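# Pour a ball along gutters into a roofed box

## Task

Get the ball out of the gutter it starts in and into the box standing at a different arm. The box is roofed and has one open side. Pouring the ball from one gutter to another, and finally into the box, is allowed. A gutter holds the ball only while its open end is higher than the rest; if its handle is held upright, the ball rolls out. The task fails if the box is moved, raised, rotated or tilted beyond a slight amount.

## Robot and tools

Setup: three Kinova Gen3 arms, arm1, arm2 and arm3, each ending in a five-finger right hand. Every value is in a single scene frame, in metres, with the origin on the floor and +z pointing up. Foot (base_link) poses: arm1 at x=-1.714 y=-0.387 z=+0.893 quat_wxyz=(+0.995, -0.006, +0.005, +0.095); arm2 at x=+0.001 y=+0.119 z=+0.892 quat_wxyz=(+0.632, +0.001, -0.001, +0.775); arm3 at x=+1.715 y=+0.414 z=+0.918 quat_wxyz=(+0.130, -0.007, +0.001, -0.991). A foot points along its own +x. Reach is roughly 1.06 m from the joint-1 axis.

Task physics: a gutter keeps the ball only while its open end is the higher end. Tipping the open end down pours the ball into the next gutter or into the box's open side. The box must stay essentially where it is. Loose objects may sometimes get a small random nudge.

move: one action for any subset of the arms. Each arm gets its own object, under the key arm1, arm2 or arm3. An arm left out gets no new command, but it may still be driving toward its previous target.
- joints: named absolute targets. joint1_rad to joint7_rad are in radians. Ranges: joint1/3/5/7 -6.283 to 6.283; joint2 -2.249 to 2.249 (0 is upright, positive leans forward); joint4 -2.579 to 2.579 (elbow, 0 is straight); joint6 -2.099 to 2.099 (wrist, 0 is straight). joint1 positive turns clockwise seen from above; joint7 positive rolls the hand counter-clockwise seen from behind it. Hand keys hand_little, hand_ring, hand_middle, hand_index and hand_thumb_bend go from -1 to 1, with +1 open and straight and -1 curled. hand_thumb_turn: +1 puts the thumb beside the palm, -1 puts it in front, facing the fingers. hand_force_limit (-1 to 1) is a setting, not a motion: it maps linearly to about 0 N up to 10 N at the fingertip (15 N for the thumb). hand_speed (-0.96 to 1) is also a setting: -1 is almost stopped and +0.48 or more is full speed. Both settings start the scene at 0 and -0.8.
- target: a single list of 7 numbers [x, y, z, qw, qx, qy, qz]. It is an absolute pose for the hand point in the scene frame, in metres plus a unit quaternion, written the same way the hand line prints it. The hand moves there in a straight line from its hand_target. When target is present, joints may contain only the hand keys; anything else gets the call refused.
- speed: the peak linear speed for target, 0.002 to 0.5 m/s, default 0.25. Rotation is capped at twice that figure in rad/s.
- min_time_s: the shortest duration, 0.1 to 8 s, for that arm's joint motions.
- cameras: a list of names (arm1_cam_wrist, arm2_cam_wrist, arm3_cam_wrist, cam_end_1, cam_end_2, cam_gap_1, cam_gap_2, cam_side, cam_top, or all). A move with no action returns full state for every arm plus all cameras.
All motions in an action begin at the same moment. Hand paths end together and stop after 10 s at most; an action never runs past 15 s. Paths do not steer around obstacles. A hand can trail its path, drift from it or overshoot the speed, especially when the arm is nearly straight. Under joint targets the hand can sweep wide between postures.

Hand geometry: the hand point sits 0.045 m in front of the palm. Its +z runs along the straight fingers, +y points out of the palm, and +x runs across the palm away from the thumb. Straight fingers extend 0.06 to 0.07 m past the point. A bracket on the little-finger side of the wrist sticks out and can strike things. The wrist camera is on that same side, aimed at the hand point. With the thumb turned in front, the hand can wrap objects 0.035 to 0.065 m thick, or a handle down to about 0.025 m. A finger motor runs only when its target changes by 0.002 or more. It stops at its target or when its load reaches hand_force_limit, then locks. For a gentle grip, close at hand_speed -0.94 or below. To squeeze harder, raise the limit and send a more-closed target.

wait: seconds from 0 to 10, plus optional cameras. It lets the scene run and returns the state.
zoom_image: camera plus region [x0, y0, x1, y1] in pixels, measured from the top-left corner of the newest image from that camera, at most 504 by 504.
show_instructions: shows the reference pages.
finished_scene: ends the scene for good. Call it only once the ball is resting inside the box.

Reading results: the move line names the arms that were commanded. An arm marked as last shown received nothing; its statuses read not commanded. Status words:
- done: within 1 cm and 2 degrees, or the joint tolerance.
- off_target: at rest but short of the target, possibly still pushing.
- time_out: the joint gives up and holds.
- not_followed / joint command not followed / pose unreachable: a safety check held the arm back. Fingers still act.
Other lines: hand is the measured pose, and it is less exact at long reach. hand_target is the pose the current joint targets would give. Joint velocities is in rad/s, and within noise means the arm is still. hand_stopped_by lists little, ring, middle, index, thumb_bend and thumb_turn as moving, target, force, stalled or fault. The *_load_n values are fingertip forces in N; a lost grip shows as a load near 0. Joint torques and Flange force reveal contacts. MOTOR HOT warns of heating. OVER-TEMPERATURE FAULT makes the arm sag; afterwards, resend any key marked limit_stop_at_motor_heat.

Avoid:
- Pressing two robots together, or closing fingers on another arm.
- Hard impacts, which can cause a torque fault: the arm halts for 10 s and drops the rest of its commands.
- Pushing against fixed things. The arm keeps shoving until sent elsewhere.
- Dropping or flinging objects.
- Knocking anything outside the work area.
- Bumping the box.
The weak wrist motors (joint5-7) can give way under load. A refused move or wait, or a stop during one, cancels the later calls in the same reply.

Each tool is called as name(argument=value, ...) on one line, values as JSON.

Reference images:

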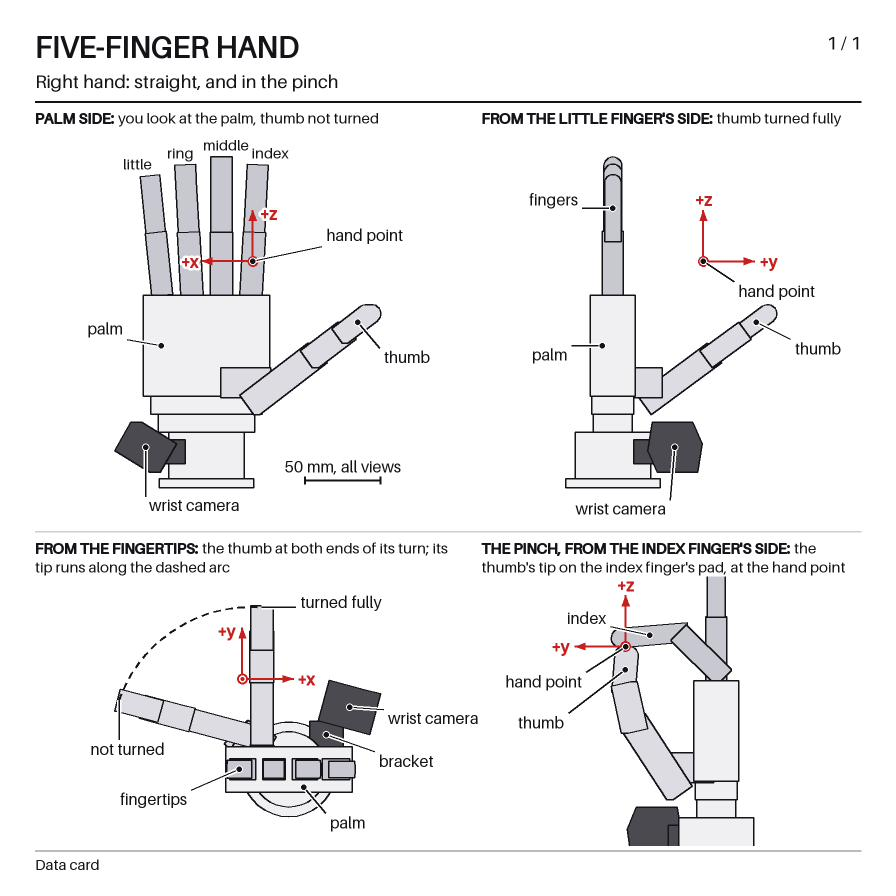

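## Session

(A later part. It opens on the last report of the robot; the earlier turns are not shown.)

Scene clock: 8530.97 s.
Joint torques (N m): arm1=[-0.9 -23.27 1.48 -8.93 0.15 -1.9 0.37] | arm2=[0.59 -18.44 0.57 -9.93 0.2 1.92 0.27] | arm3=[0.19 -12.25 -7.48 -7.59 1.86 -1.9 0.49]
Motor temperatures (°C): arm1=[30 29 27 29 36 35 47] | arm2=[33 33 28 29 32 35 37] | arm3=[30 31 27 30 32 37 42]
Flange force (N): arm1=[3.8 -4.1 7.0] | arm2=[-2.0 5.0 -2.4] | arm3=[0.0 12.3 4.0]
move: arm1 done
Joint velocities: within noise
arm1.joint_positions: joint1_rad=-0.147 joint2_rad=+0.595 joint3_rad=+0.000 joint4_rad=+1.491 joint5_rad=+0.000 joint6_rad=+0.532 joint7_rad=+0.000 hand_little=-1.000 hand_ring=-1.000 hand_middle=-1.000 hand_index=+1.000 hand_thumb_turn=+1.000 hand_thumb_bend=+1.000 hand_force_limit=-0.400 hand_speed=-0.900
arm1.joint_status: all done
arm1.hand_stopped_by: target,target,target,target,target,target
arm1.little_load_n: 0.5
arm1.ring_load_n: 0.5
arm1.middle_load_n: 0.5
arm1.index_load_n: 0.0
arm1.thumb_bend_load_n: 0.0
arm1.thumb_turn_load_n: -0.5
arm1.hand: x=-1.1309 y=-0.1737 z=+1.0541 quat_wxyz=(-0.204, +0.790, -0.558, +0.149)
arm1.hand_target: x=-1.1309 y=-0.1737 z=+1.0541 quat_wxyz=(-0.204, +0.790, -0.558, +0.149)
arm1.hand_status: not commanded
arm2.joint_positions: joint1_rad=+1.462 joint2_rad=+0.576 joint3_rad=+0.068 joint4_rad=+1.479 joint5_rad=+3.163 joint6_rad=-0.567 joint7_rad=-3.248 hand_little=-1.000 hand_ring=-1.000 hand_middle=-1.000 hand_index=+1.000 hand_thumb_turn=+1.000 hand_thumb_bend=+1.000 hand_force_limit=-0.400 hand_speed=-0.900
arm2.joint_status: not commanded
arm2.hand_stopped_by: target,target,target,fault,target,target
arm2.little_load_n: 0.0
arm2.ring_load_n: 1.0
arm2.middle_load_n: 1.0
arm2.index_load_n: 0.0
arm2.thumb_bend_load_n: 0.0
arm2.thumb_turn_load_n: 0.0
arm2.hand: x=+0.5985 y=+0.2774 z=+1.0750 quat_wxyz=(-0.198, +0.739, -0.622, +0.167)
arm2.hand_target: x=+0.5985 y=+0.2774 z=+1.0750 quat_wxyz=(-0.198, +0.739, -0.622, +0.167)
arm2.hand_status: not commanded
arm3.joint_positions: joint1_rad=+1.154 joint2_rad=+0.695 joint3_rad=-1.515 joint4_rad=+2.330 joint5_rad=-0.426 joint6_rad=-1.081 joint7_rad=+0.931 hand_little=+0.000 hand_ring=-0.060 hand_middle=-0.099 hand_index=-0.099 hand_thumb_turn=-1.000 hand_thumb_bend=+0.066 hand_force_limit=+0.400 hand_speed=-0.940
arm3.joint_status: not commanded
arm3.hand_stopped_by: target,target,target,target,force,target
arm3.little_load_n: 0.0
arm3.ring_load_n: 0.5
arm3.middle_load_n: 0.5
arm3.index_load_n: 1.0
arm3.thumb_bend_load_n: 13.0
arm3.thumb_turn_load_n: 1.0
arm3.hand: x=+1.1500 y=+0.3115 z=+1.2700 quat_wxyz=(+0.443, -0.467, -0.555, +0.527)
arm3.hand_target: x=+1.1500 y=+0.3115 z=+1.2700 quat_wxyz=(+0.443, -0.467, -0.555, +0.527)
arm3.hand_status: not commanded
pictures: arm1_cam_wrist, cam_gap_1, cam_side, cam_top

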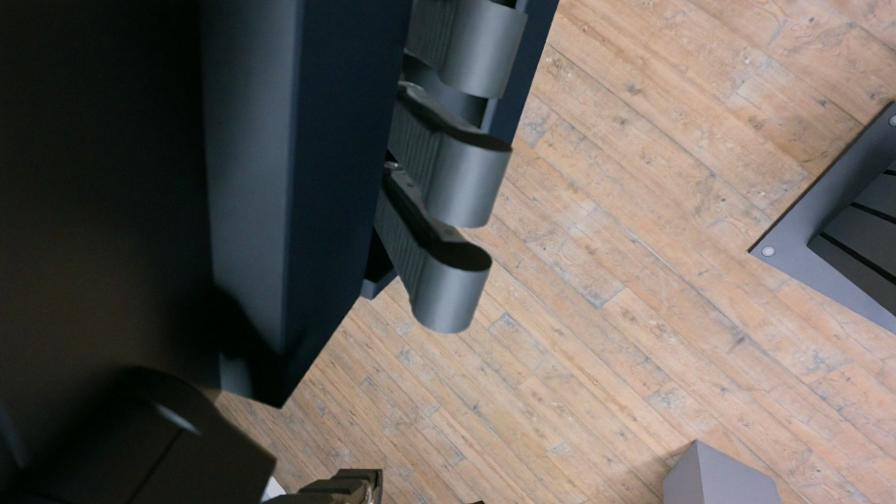

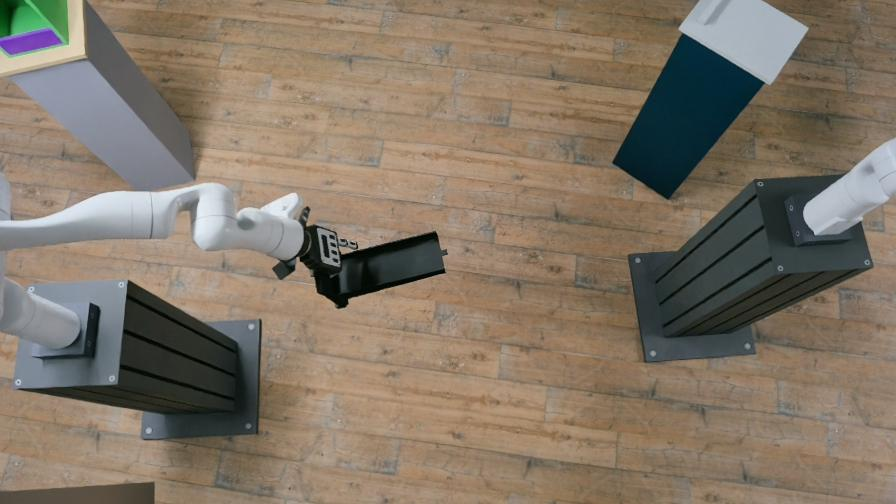

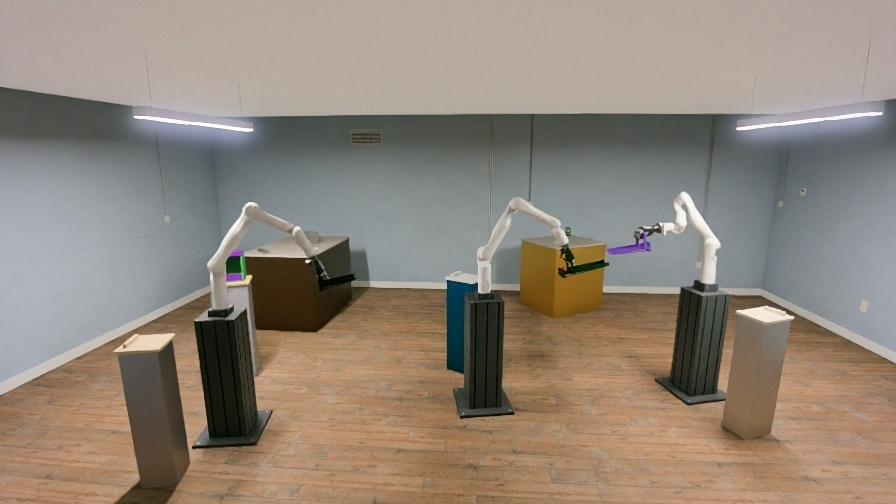

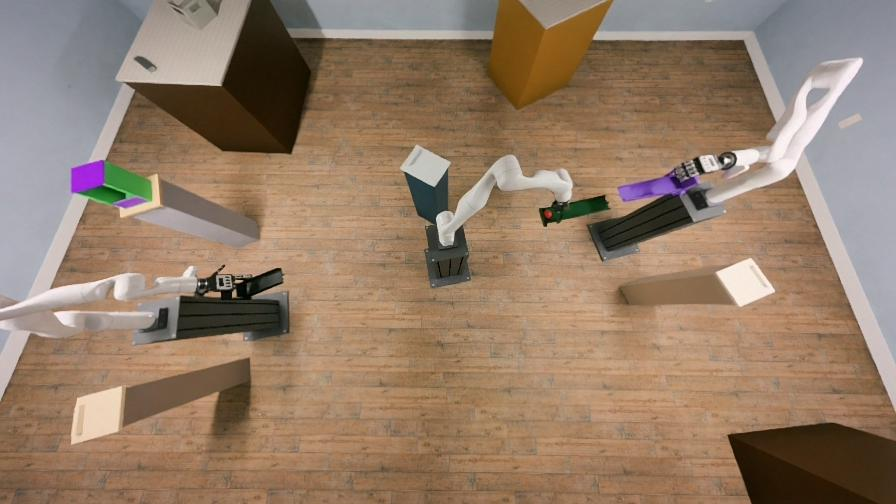

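move(arm1={"target": [-1.1453, -0.1955, 0.9800, -0.16820, 0.79134, -0.57495, 0.12221], "speed": 0.06}, arm2={"joints": {"joint1_rad": 2.3}, "min_time_s": 6}, cameras=["cam_side", "cam_top", "arm2_cam_wrist", "cam_gap_1"])

Scene clock: 8573.40 s.
Joint torques (N m): arm1=[-0.83 -23.95 1.38 -8.03 0.15 -1.66 0.38] | arm2=[0.64 -18.39 0.44 -9.97 0.13 1.91 0.33] | arm3=[0.2 -12.26 -7.46 -7.67 1.84 -1.91 0.5]
Motor temperatures (°C): arm1=[30 29 27 29 36 35 47] | arm2=[33 33 28 29 32 35 37] | arm3=[30 31 27 30 32 37 42]
Flange force (N): arm1=[3.5 -3.5 7.2] | arm2=[-2.5 5.4 -2.6] | arm3=[0.0 12.5 3.8]
move: arm1 done; arm2 done
Joint velocities: within noise
arm1.joint_positions: joint1_rad=-0.111 joint2_rad=+0.701 joint3_rad=-0.008 joint4_rad=+1.535 joint5_rad=-0.012 joint6_rad=+0.475 joint7_rad=+0.014 hand_little=-1.000 hand_ring=-1.000 hand_middle=-1.000 hand_index=+1.000 hand_thumb_turn=+1.000 hand_thumb_bend=+1.000 hand_force_limit=-0.400 hand_speed=-0.900
arm1.joint_status: not commanded
arm1.hand_stopped_by: target,target,target,target,target,target
arm1.little_load_n: 0.5
arm1.ring_load_n: 0.5
arm1.middle_load_n: 0.5
arm1.index_load_n: 0.0
arm1.thumb_bend_load_n: 0.0
arm1.thumb_turn_load_n: 0.0
arm1.hand: x=-1.1453 y=-0.1955 z=+0.9800 quat_wxyz=(-0.168, +0.791, -0.575, +0.122)
arm1.hand_target: x=-1.1453 y=-0.1955 z=+0.9800 quat_wxyz=(-0.168, +0.791, -0.575, +0.122)
arm1.hand_status: done (0.000 m and 0.0 deg from the pose sent, 0.079 m and 5.5 deg at the start)
arm2.joint_positions: joint1_rad=+2.300 joint2_rad=+0.576 joint3_rad=+0.068 joint4_rad=+1.479 joint5_rad=+3.163 joint6_rad=-0.567 joint7_rad=-3.248 hand_little=-1.000 hand_ring=-1.000 hand_middle=-1.000 hand_index=+1.000 hand_thumb_turn=+1.000 hand_thumb_bend=+1.000 hand_force_limit=-0.400 hand_speed=-0.900
arm2.joint_status: all done
arm2.hand_stopped_by: target,target,target,fault,target,target
arm2.little_load_n: 0.5
arm2.ring_load_n: 1.0
arm2.middle_load_n: 1.0
arm2.index_load_n: 0.0
arm2.thumb_bend_load_n: -0.5
arm2.thumb_turn_load_n: 0.0
arm2.hand: x=+0.5190 y=-0.2196 z=+1.0736 quat_wxyz=(-0.112, +0.422, -0.869, +0.232)
arm2.hand_target: x=+0.5190 y=-0.2196 z=+1.0736 quat_wxyz=(-0.112, +0.422, -0.869, +0.232)
arm2.hand_status: not commanded
arm3: as last shown
arm3.ring_load_n: 0.0
arm3.index_load_n: 0.5
arm3.thumb_bend_load_n: 12.5
pictures: arm2_cam_wrist, cam_gap_1, cam_side, cam_top

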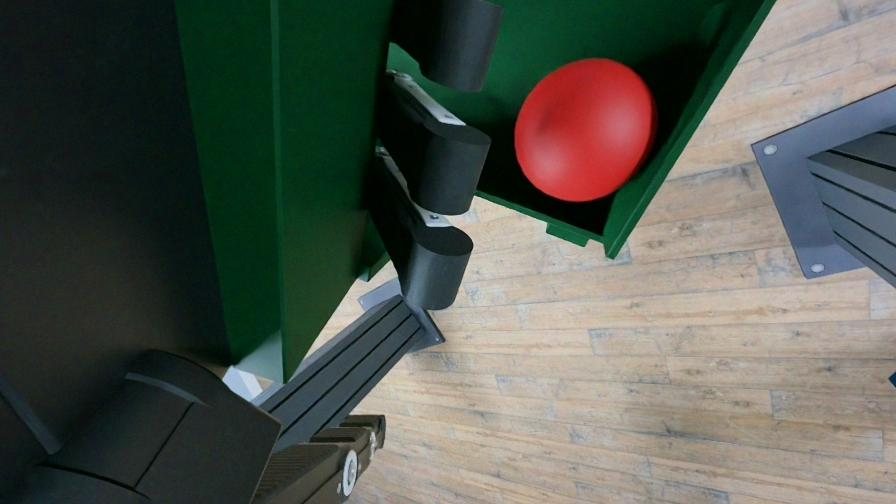

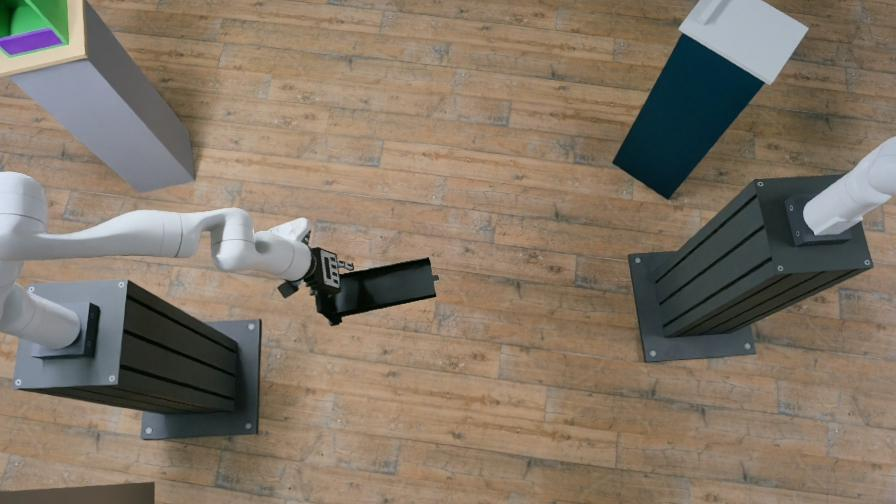

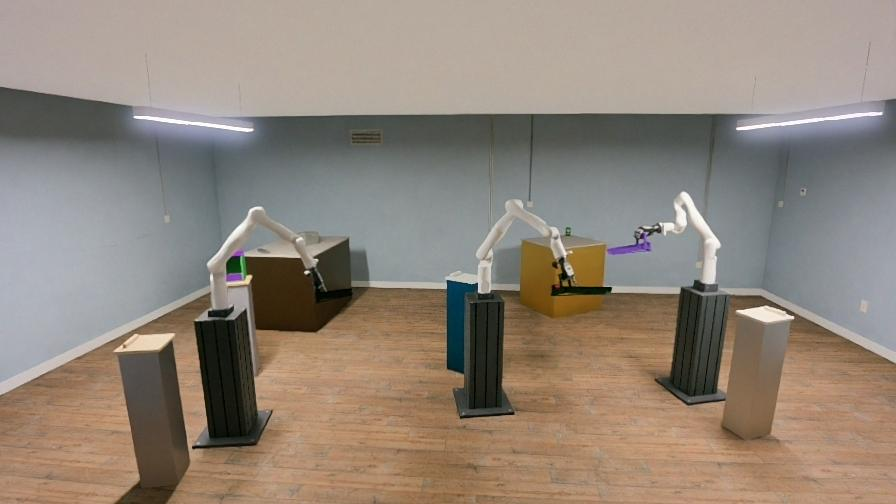

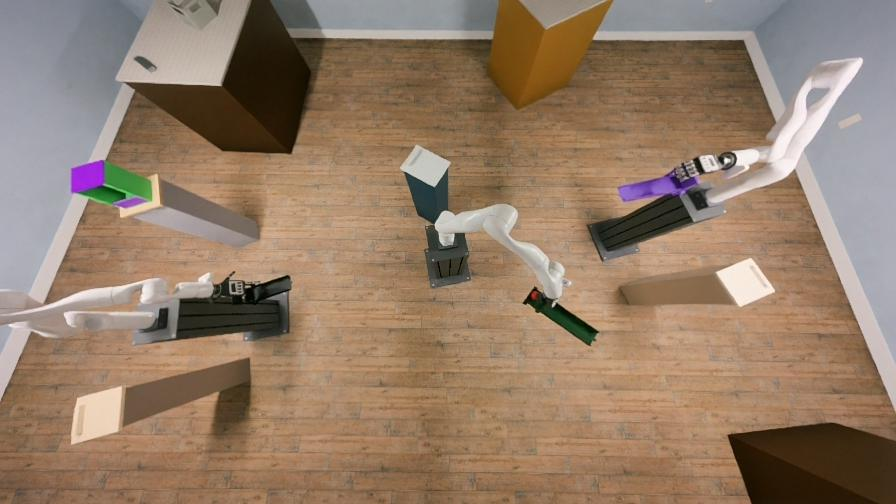

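move(arm2={"joints": {"joint1_rad": 3.4}, "min_time_s": 7}, cameras=["cam_top"])

move(arm2={"joints": {"joint1_rad": 4.20}, "min_time_s": 6}, cameras=["cam_side", "cam_top", "arm2_cam_wrist", "cam_gap_1"])

Scene clock: 8591.30 s.
Joint torques (N m): arm1=[-0.8 -23.97 1.38 -7.95 0.16 -1.63 0.35] | arm2=[0.58 -18.4 0.55 -9.98 0.15 1.9 0.29] | arm3=[0.11 -12.29 -7.51 -7.64 1.88 -1.92 0.51]
Motor temperatures (°C): arm1=[30 29 27 29 36 35 47] | arm2=[33 33 28 29 32 35 37] | arm3=[30 31 27 30 32 37 42]
Flange force (N): arm1=[3.5 -3.7 7.3] | arm2=[-2.1 5.4 -2.6] | arm3=[0.3 12.3 3.8]
move: arm2 done
Joint velocities: within noise
arm1, arm3: as last shown
arm1.middle_load_n: 1.0
arm1.thumb_turn_load_n: -0.5
arm2.joint_positions: joint1_rad=+3.400 joint2_rad=+0.576 joint3_rad=+0.068 joint4_rad=+1.479 joint5_rad=+3.163 joint6_rad=-0.567 joint7_rad=-3.248 hand_little=-1.000 hand_ring=-1.000 hand_middle=-1.000 hand_index=+1.000 hand_thumb_turn=+1.000 hand_thumb_bend=+1.000 hand_force_limit=-0.400 hand_speed=-0.900
arm2.joint_status: all done
arm2.hand_stopped_by: target,target,target,fault,target,target
arm2.little_load_n: 0.5
arm2.ring_load_n: 1.0
arm2.middle_load_n: 0.5
arm2.index_load_n: 0.0
arm2.thumb_bend_load_n: 0.0
arm2.thumb_turn_load_n: 0.0
arm2.hand: x=-0.0653 y=-0.4971 z=+1.0729 quat_wxyz=(+0.027, -0.094, -0.962, +0.256)
arm2.hand_target: x=-0.0653 y=-0.4971 z=+1.0729 quat_wxyz=(+0.027, -0.094, -0.962, +0.256)
arm2.hand_status: not commanded
arm3.thumb_bend_load_n: 13.0

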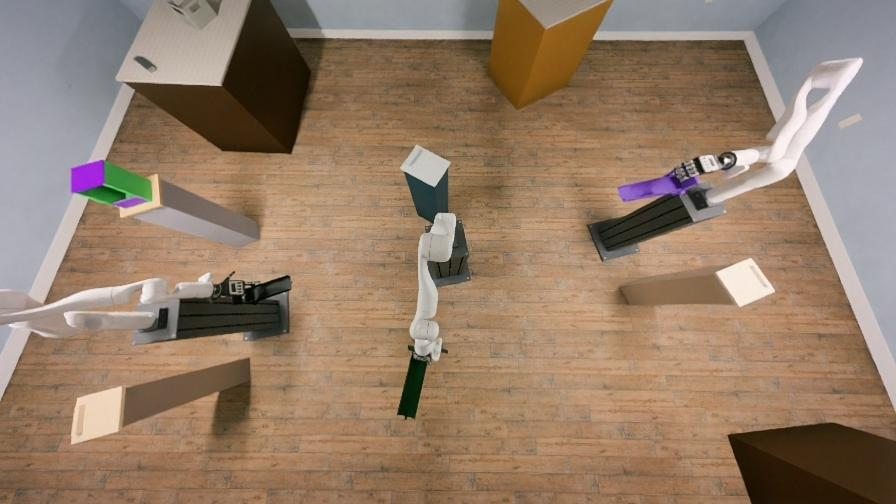

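Scene clock: 8597.60 s.
Joint torques (N m): arm1=[-0.82 -23.96 1.42 -7.95 0.19 -1.6 0.39] | arm2=[0.72 -18.48 0.6 -9.88 0.2 1.98 0.3] | arm3=[0.11 -12.27 -7.46 -7.61 1.87 -1.94 0.49]
Motor temperatures (°C): arm1=[30 29 27 29 36 35 47] | arm2=[33 33 28 29 32 35 37] | arm3=[30 31 27 30 32 37 42]
Flange force (N): arm1=[3.5 -3.6 7.3] | arm2=[-2.3 4.7 -2.5] | arm3=[0.4 12.0 3.8]
move: arm2 done
Joint velocities: within noise
arm1, arm3: as last shown
arm1.middle_load_n: 0.5
arm1.thumb_turn_load_n: 0.0
arm2.joint_positions: joint1_rad=+4.200 joint2_rad=+0.576 joint3_rad=+0.068 joint4_rad=+1.479 joint5_rad=+3.163 joint6_rad=-0.567 joint7_rad=-3.248 hand_little=-1.000 hand_ring=-1.000 hand_middle=-1.000 hand_index=+1.000 hand_thumb_turn=+1.000 hand_thumb_bend=+1.000 hand_force_limit=-0.400 hand_speed=-0.900
arm2.joint_status: all done
arm2.hand_stopped_by: target,target,target,fault,target,target
arm2.little_load_n: 0.5
arm2.ring_load_n: 0.5
arm2.middle_load_n: 1.0
arm2.index_load_n: 0.0
arm2.thumb_bend_load_n: 0.0
arm2.thumb_turn_load_n: 0.0
arm2.hand: x=-0.4866 y=-0.2632 z=+1.0737 quat_wxyz=(+0.126, -0.461, -0.849, +0.225)
arm2.hand_target: x=-0.4866 y=-0.2632 z=+1.0737 quat_wxyz=(+0.126, -0.461, -0.849, +0.225)
arm2.hand_status: not commanded
arm3.thumb_bend_load_n: 12.5
pictures: arm2_cam_wrist, cam_gap_1, cam_side, cam_top

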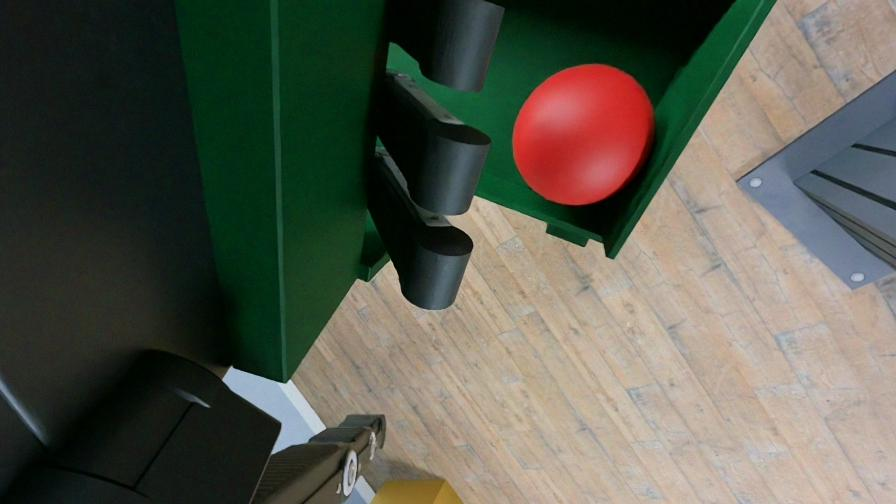

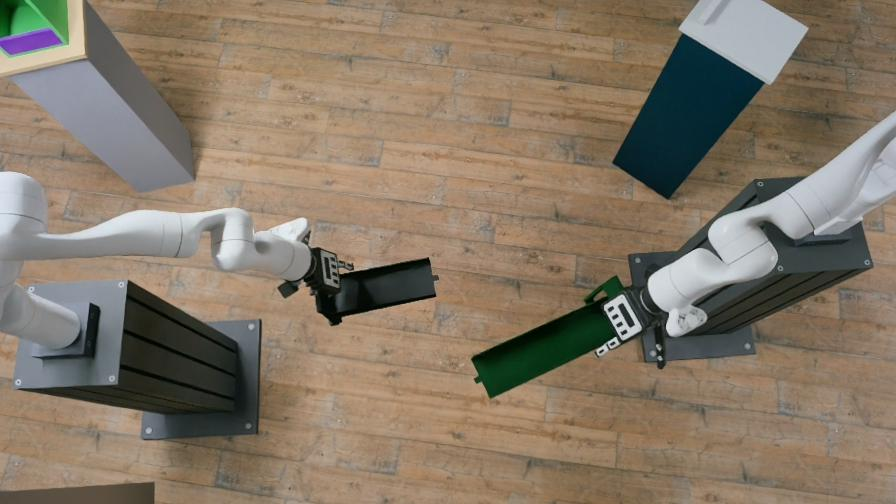

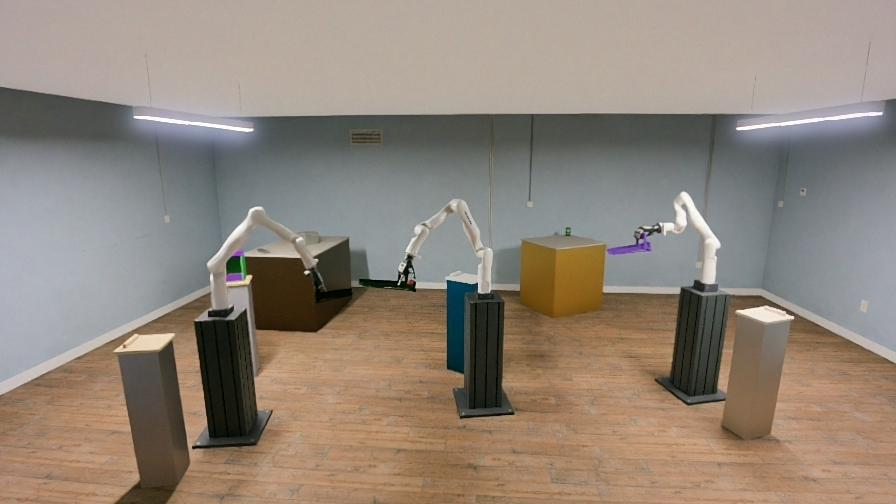

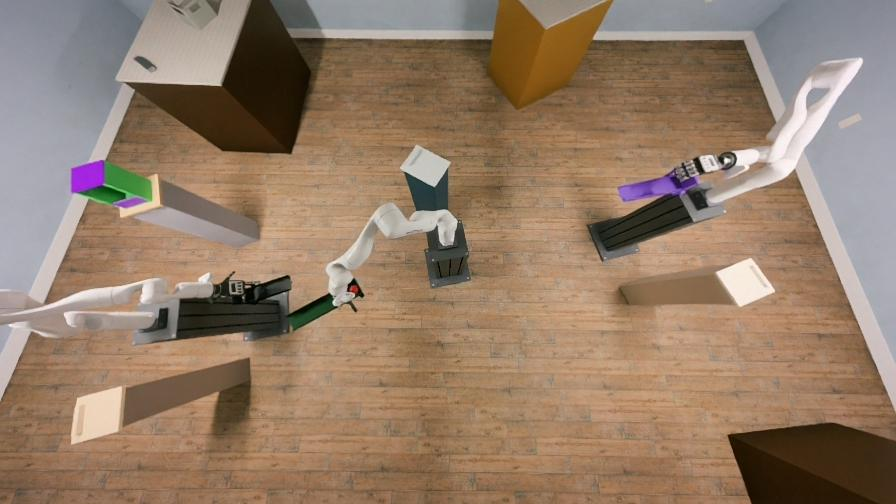

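move(arm2={"joints": {"joint1_rad": 4.460}, "min_time_s": 4}, cameras=["cam_side", "cam_top", "cam_end_1", "cam_gap_1"])

zoom_image(camera="cam_gap_1", region=[300, 180, 660, 400])

zoom_image(camera="cam_side", region=[290, 200, 490, 340])

Scene clock: 8611.23 s.
Joint torques (N m): arm1=[-0.82 -23.95 1.4 -7.92 0.15 -1.59 0.4] | arm2=[0.66 -18.38 0.65 -9.88 0.18 1.9 0.33] | arm3=[0.15 -12.24 -7.48 -7.61 1.89 -1.91 0.5]
Motor temperatures (°C): arm1=[30 29 27 29 36 35 47] | arm2=[33 33 28 29 32 35 37] | arm3=[30 31 27 30 32 37 42]
Flange force (N): arm1=[3.5 -3.7 7.3] | arm2=[-2.1 5.0 -2.6] | arm3=[0.0 12.2 3.9]
move: arm2 done
Joint velocities: within noise
arm1, arm3: as last shown
arm2.joint_positions: joint1_rad=+4.460 joint2_rad=+0.576 joint3_rad=+0.068 joint4_rad=+1.479 joint5_rad=+3.163 joint6_rad=-0.567 joint7_rad=-3.248 hand_little=-1.000 hand_ring=-1.000 hand_middle=-1.000 hand_index=+1.000 hand_thumb_turn=+1.000 hand_thumb_bend=+1.000 hand_force_limit=-0.400 hand_speed=-0.900
arm2.joint_status: all done
arm2.hand_stopped_by: target,target,target,fault,target,target
arm2.little_load_n: 0.5
arm2.ring_load_n: 1.0
arm2.middle_load_n: 1.0
arm2.index_load_n: 0.0
arm2.thumb_bend_load_n: 0.0
arm2.thumb_turn_load_n: 0.0
arm2.hand: x=-0.5683 y=-0.1251 z=+1.0741 quat_wxyz=(+0.154, -0.567, -0.782, +0.207)
arm2.hand_target: x=-0.5683 y=-0.1251 z=+1.0741 quat_wxyz=(+0.154, -0.567, -0.782, +0.207)
arm2.hand_status: not commanded
arm3.index_load_n: 1.0
arm3.thumb_bend_load_n: 13.0
pictures: cam_end_1, cam_gap_1, cam_side, cam_top

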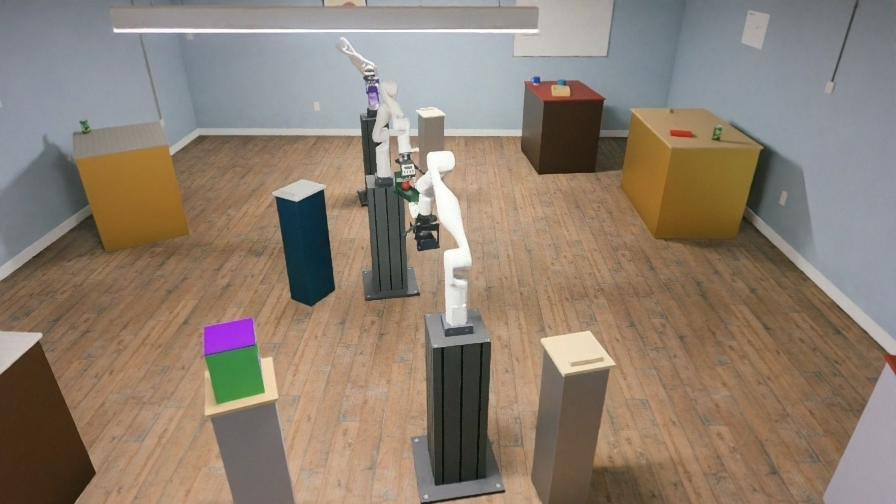

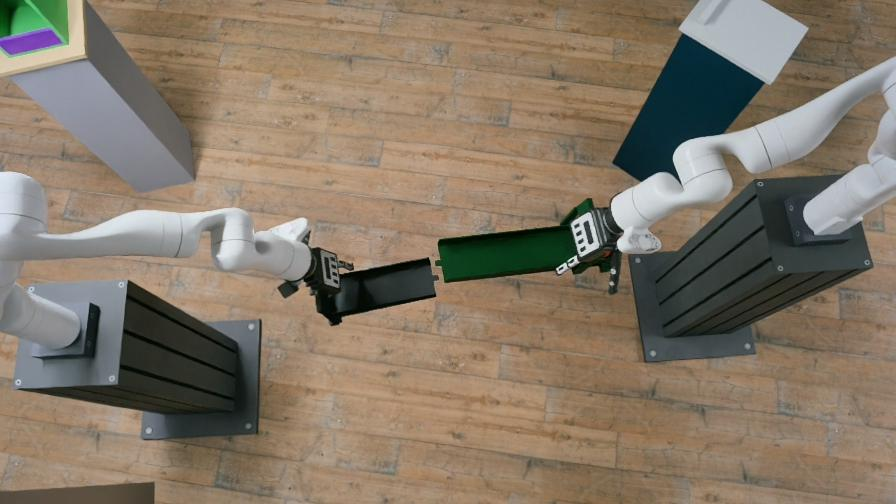

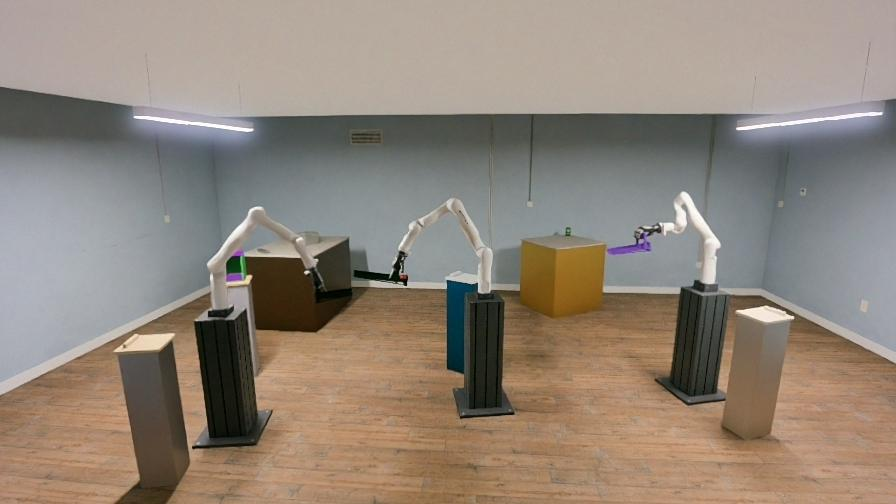

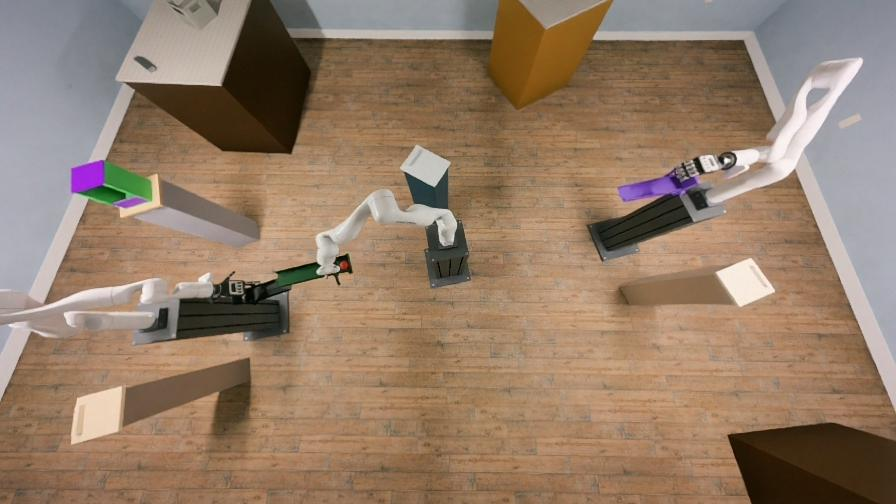

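Scaled by 1.400 from the camera's image (finer frame: 1280x720).

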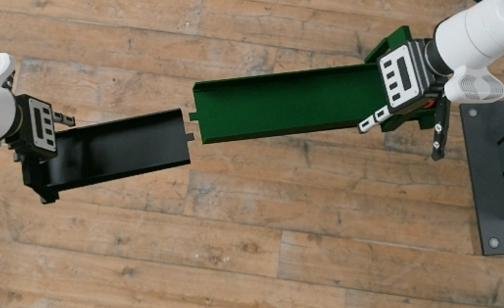

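Scaled by 2.520 from the camera's image (finer frame: 1280x720).

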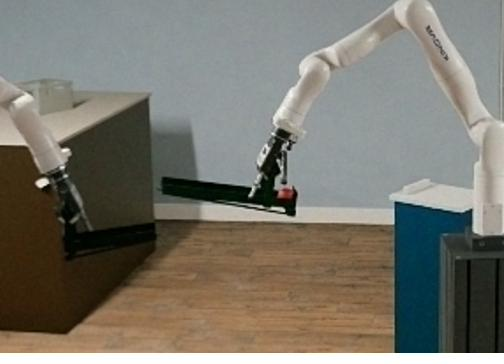

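move(arm1={"target": [-1.0978, -0.1801, 0.9800, -0.16820, 0.79134, -0.57495, 0.12221], "speed": 0.05}, arm2={"target": [-0.5683, -0.1251, 1.1200, -0.10207, 0.57886, 0.79673, -0.14049], "speed": 0.04}, cameras=["cam_side", "cam_gap_1", "arm2_cam_wrist"])

zoom_image(camera="cam_gap_1", region=[300, 180, 660, 400])

zoom_image(camera="cam_side", region=[300, 240, 440, 320])

Scene clock: 8665.63 s.
Joint torques (N m): arm1=[-0.82 -25.97 1.47 -8.5 0.14 -1.61 0.37] | arm2=[0.7 -19.99 0.5 -10.2 0.17 1.32 0.27] | arm3=[0.12 -12.28 -7.47 -7.6 1.87 -1.96 0.48]
Motor temperatures (°C): arm1=[30 29 27 29 36 35 47] | arm2=[33 33 28 29 32 35 37] | arm3=[30 31 27 30 32 37 42]
Flange force (N): arm1=[3.0 -4.7 7.3] | arm2=[-1.5 7.0 -0.6] | arm3=[0.4 12.0 4.0]
move: arm1 done; arm2 done
Joint velocities: within noise
arm1.joint_positions: joint1_rad=-0.115 joint2_rad=+0.799 joint3_rad=-0.005 joint4_rad=+1.327 joint5_rad=-0.013 joint6_rad=+0.585 joint7_rad=+0.014 hand_little=-1.000 hand_ring=-1.000 hand_middle=-1.000 hand_index=+1.000 hand_thumb_turn=+1.000 hand_thumb_bend=+1.000 hand_force_limit=-0.400 hand_speed=-0.900
arm1.joint_status: not commanded
arm1.hand_stopped_by: target,target,target,target,target,target
arm1.little_load_n: 0.5
arm1.ring_load_n: 0.0
arm1.middle_load_n: 1.0
arm1.index_load_n: 0.0
arm1.thumb_bend_load_n: -0.5
arm1.thumb_turn_load_n: 0.0
arm1.hand: x=-1.0978 y=-0.1801 z=+0.9800 quat_wxyz=(-0.168, +0.791, -0.575, +0.122)
arm1.hand_target: x=-1.0978 y=-0.1801 z=+0.9800 quat_wxyz=(-0.168, +0.791, -0.575, +0.122)
arm1.hand_status: done (0.000 m and 0.0 deg from the pose sent, 0.050 m and 0.0 deg at the start)
arm2.joint_positions: joint1_rad=+4.488 joint2_rad=+0.652 joint3_rad=+0.054 joint4_rad=+1.136 joint5_rad=+3.130 joint6_rad=-1.005 joint7_rad=-3.213 hand_little=-1.000 hand_ring=-1.000 hand_middle=-1.000 hand_index=+1.000 hand_thumb_turn=+1.000 hand_thumb_bend=+1.000 hand_force_limit=-0.400 hand_speed=-0.900
arm2.joint_status: not commanded
arm2.hand_stopped_by: target,target,target,fault,target,target
arm2.little_load_n: 0.5
arm2.ring_load_n: 0.5
arm2.middle_load_n: 1.0
arm2.index_load_n: 0.0
arm2.thumb_bend_load_n: 0.0
arm2.thumb_turn_load_n: 0.0
arm2.hand: x=-0.5683 y=-0.1251 z=+1.1200 quat_wxyz=(+0.102, -0.579, -0.797, +0.141)
arm2.hand_target: x=-0.5683 y=-0.1251 z=+1.1200 quat_wxyz=(+0.102, -0.579, -0.797, +0.141)
arm2.hand_status: done (0.000 m and 0.0 deg from the pose sent, 0.046 m and 10.0 deg at the start)
arm3: as last shown
arm3.thumb_turn_load_n: 0.5
pictures: arm2_cam_wrist, cam_gap_1, cam_side

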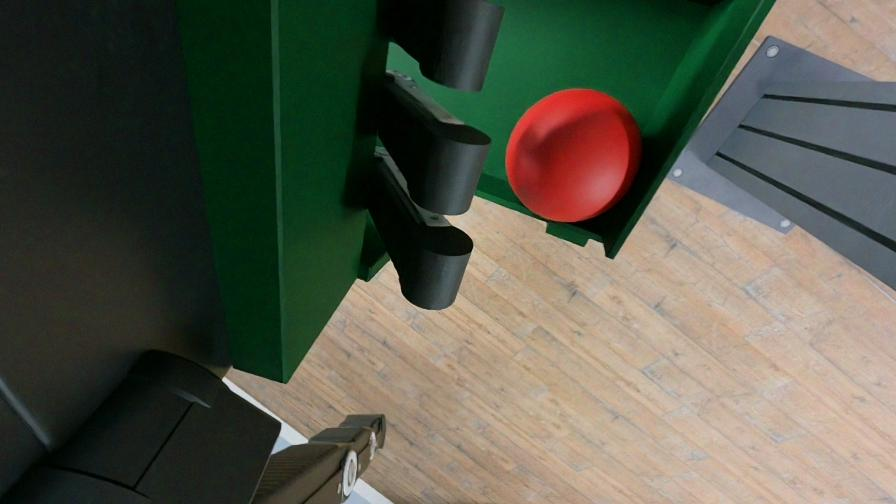

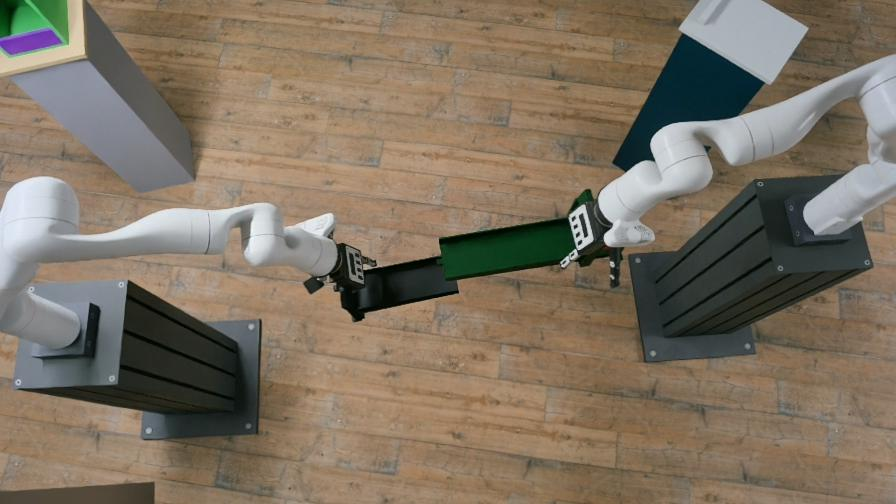

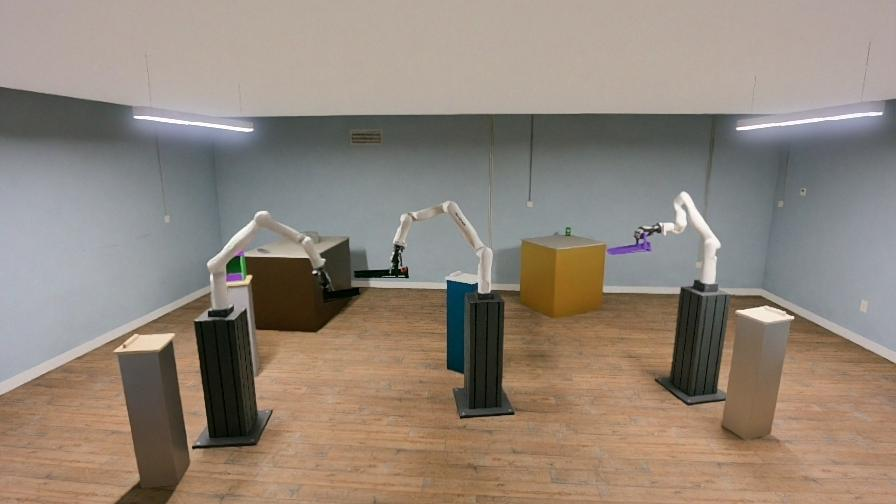

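Scaled by 1.400 from the camera's image (finer frame: 1280x720).

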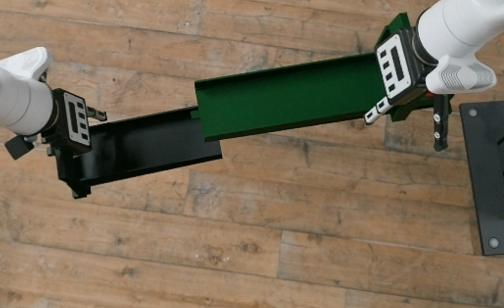

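Scaled by 3.600 from the camera's image (finer frame: 1280x720).

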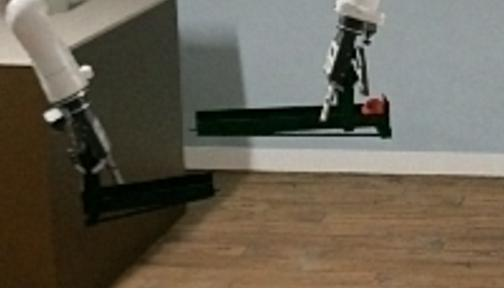

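move(arm1={"target": [-1.0978, -0.1801, 1.0000, -0.14049, 0.79673, -0.57886, 0.10207], "speed": 0.05}, arm2={"target": [-0.6254, -0.1436, 1.0900, -0.10207, 0.57886, 0.79673, -0.14049], "speed": 0.04}, cameras=["cam_side", "cam_gap_1", "cam_top", "cam_end_1"])

zoom_image(camera="cam_gap_1", region=[380, 200, 520, 330])

zoom_image(camera="cam_side", region=[310, 250, 410, 310])

zoom_image(camera="cam_end_1", region=[370, 140, 480, 260])

Scene clock: 8712.67 s.
Joint torques (N m): arm1=[-0.84 -26.49 1.46 -8.79 0.16 -1.41 0.39] | arm2=[0.75 -22.85 0.58 -10.3 0.17 1.37 0.33] | arm3=[0.15 -12.28 -7.46 -7.7 1.86 -1.94 0.5]
Motor temperatures (°C): arm1=[30 29 27 29 36 35 47] | arm2=[33 33 28 29 32 35 37] | arm3=[30 31 27 30 32 37 42]
Flange force (N): arm1=[2.5 -6.0 6.6] | arm2=[-1.5 7.9 -0.8] | arm3=[0.2 12.3 3.7]
move: arm1 done; arm2 done
Joint velocities: within noise
arm1.joint_positions: joint1_rad=-0.117 joint2_rad=+0.817 joint3_rad=+0.000 joint4_rad=+1.197 joint5_rad=-0.015 joint6_rad=+0.766 joint7_rad=+0.014 hand_little=-1.000 hand_ring=-1.000 hand_middle=-1.000 hand_index=+1.000 hand_thumb_turn=+1.000 hand_thumb_bend=+1.000 hand_force_limit=-0.400 hand_speed=-0.900
arm1.joint_status: not commanded
arm1.hand_stopped_by: target,target,target,target,target,target
arm1.little_load_n: 0.5
arm1.ring_load_n: 0.5
arm1.middle_load_n: 0.5
arm1.index_load_n: 0.0
arm1.thumb_bend_load_n: -0.5
arm1.thumb_turn_load_n: 0.0
arm1.hand: x=-1.0978 y=-0.1801 z=+1.0000 quat_wxyz=(-0.141, +0.797, -0.579, +0.102)
arm1.hand_target: x=-1.0978 y=-0.1801 z=+1.0000 quat_wxyz=(-0.141, +0.797, -0.579, +0.102)
arm1.hand_status: done (0.000 m and 0.0 deg from the pose sent, 0.020 m and 4.0 deg at the start)
arm2.joint_positions: joint1_rad=+4.502 joint2_rad=+0.834 joint3_rad=+0.053 joint4_rad=+0.885 joint5_rad=+3.121 joint6_rad=-1.075 joint7_rad=-3.204 hand_little=-1.000 hand_ring=-1.000 hand_middle=-1.000 hand_index=+1.000 hand_thumb_turn=+1.000 hand_thumb_bend=+1.000 hand_force_limit=-0.400 hand_speed=-0.900
arm2.joint_status: not commanded
arm2.hand_stopped_by: target,target,target,fault,target,target
arm2.little_load_n: 0.5
arm2.ring_load_n: 0.5
arm2.middle_load_n: 0.5
arm2.index_load_n: 0.0
arm2.thumb_bend_load_n: 0.0
arm2.thumb_turn_load_n: 0.0
arm2.hand: x=-0.6254 y=-0.1436 z=+1.0900 quat_wxyz=(+0.102, -0.579, -0.797, +0.140)
arm2.hand_target: x=-0.6254 y=-0.1436 z=+1.0900 quat_wxyz=(+0.102, -0.579, -0.797, +0.140)
arm2.hand_status: done (0.000 m and 0.0 deg from the pose sent, 0.067 m and 0.0 deg at the start)
arm3: as last shown
arm3.little_load_n: -0.5
arm3.thumb_bend_load_n: 12.5
arm3.thumb_turn_load_n: 1.0
pictures: cam_end_1, cam_gap_1, cam_side, cam_top

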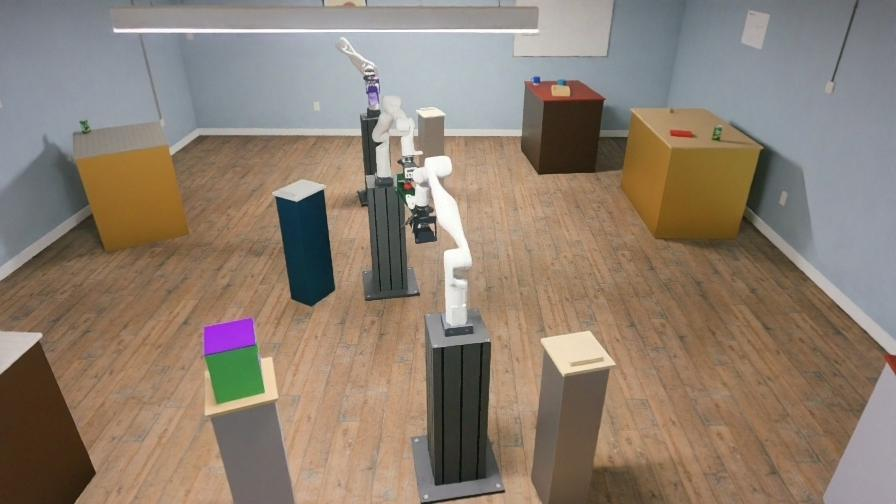

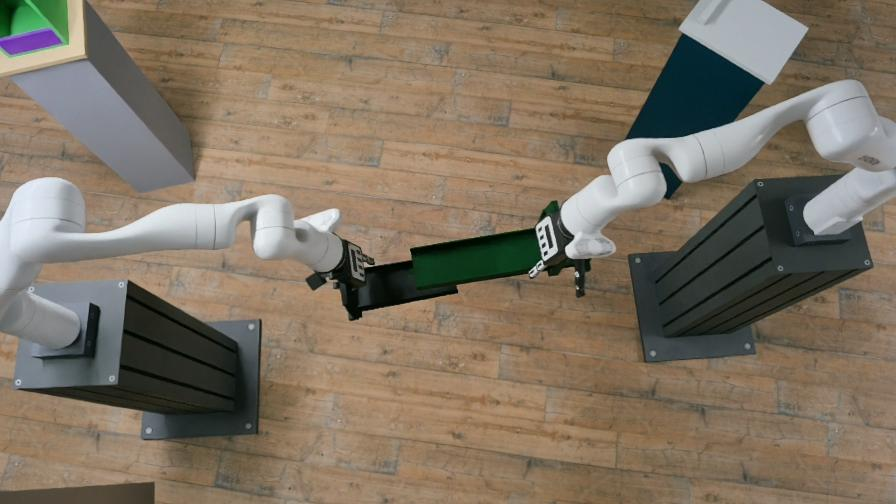

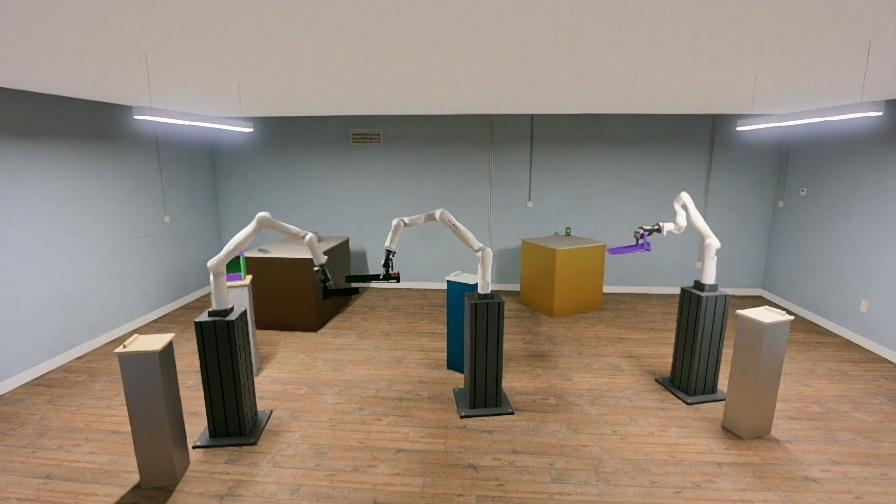

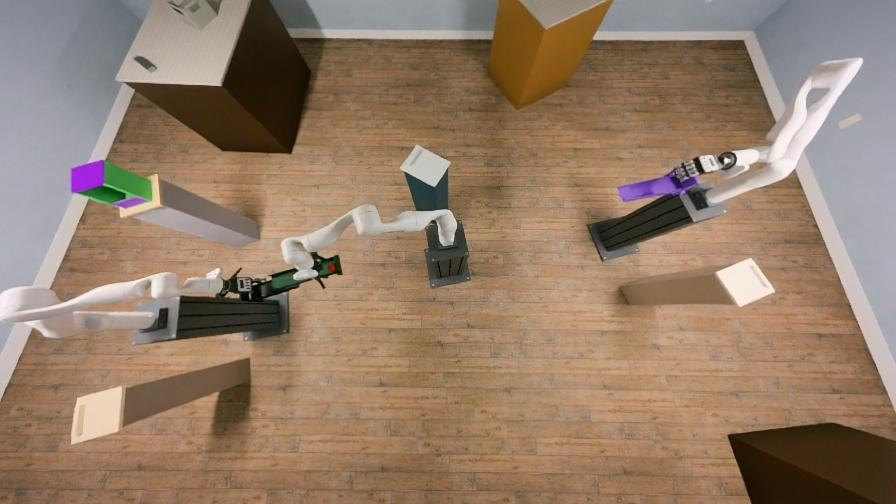

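Scaled by 3.600 from the camera's image (finer frame: 1280x720).

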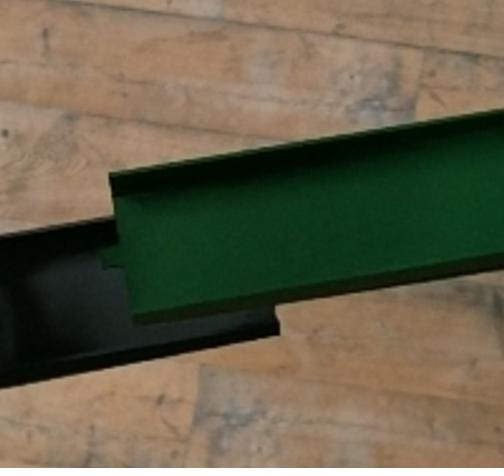

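Scaled by 5.040 from the camera's image (finer frame: 1280x720).

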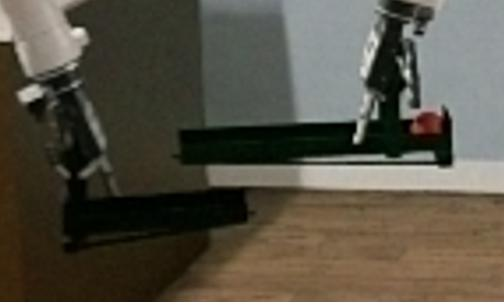

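Scaled by 4.200 from the camera's image (finer frame: 1280x720).

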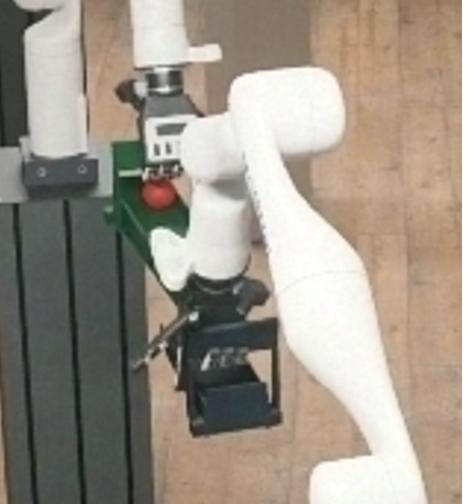

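zoom_image(camera="cam_top", region=[220, 240, 360, 320])

Scaled by 3.600 from the camera's image (finer frame: 1280x720).

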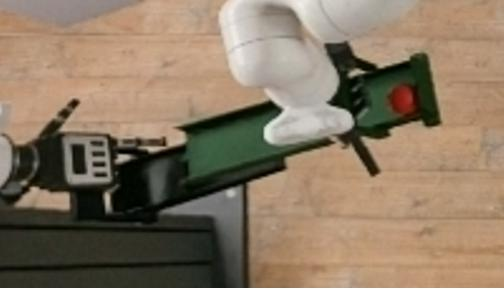

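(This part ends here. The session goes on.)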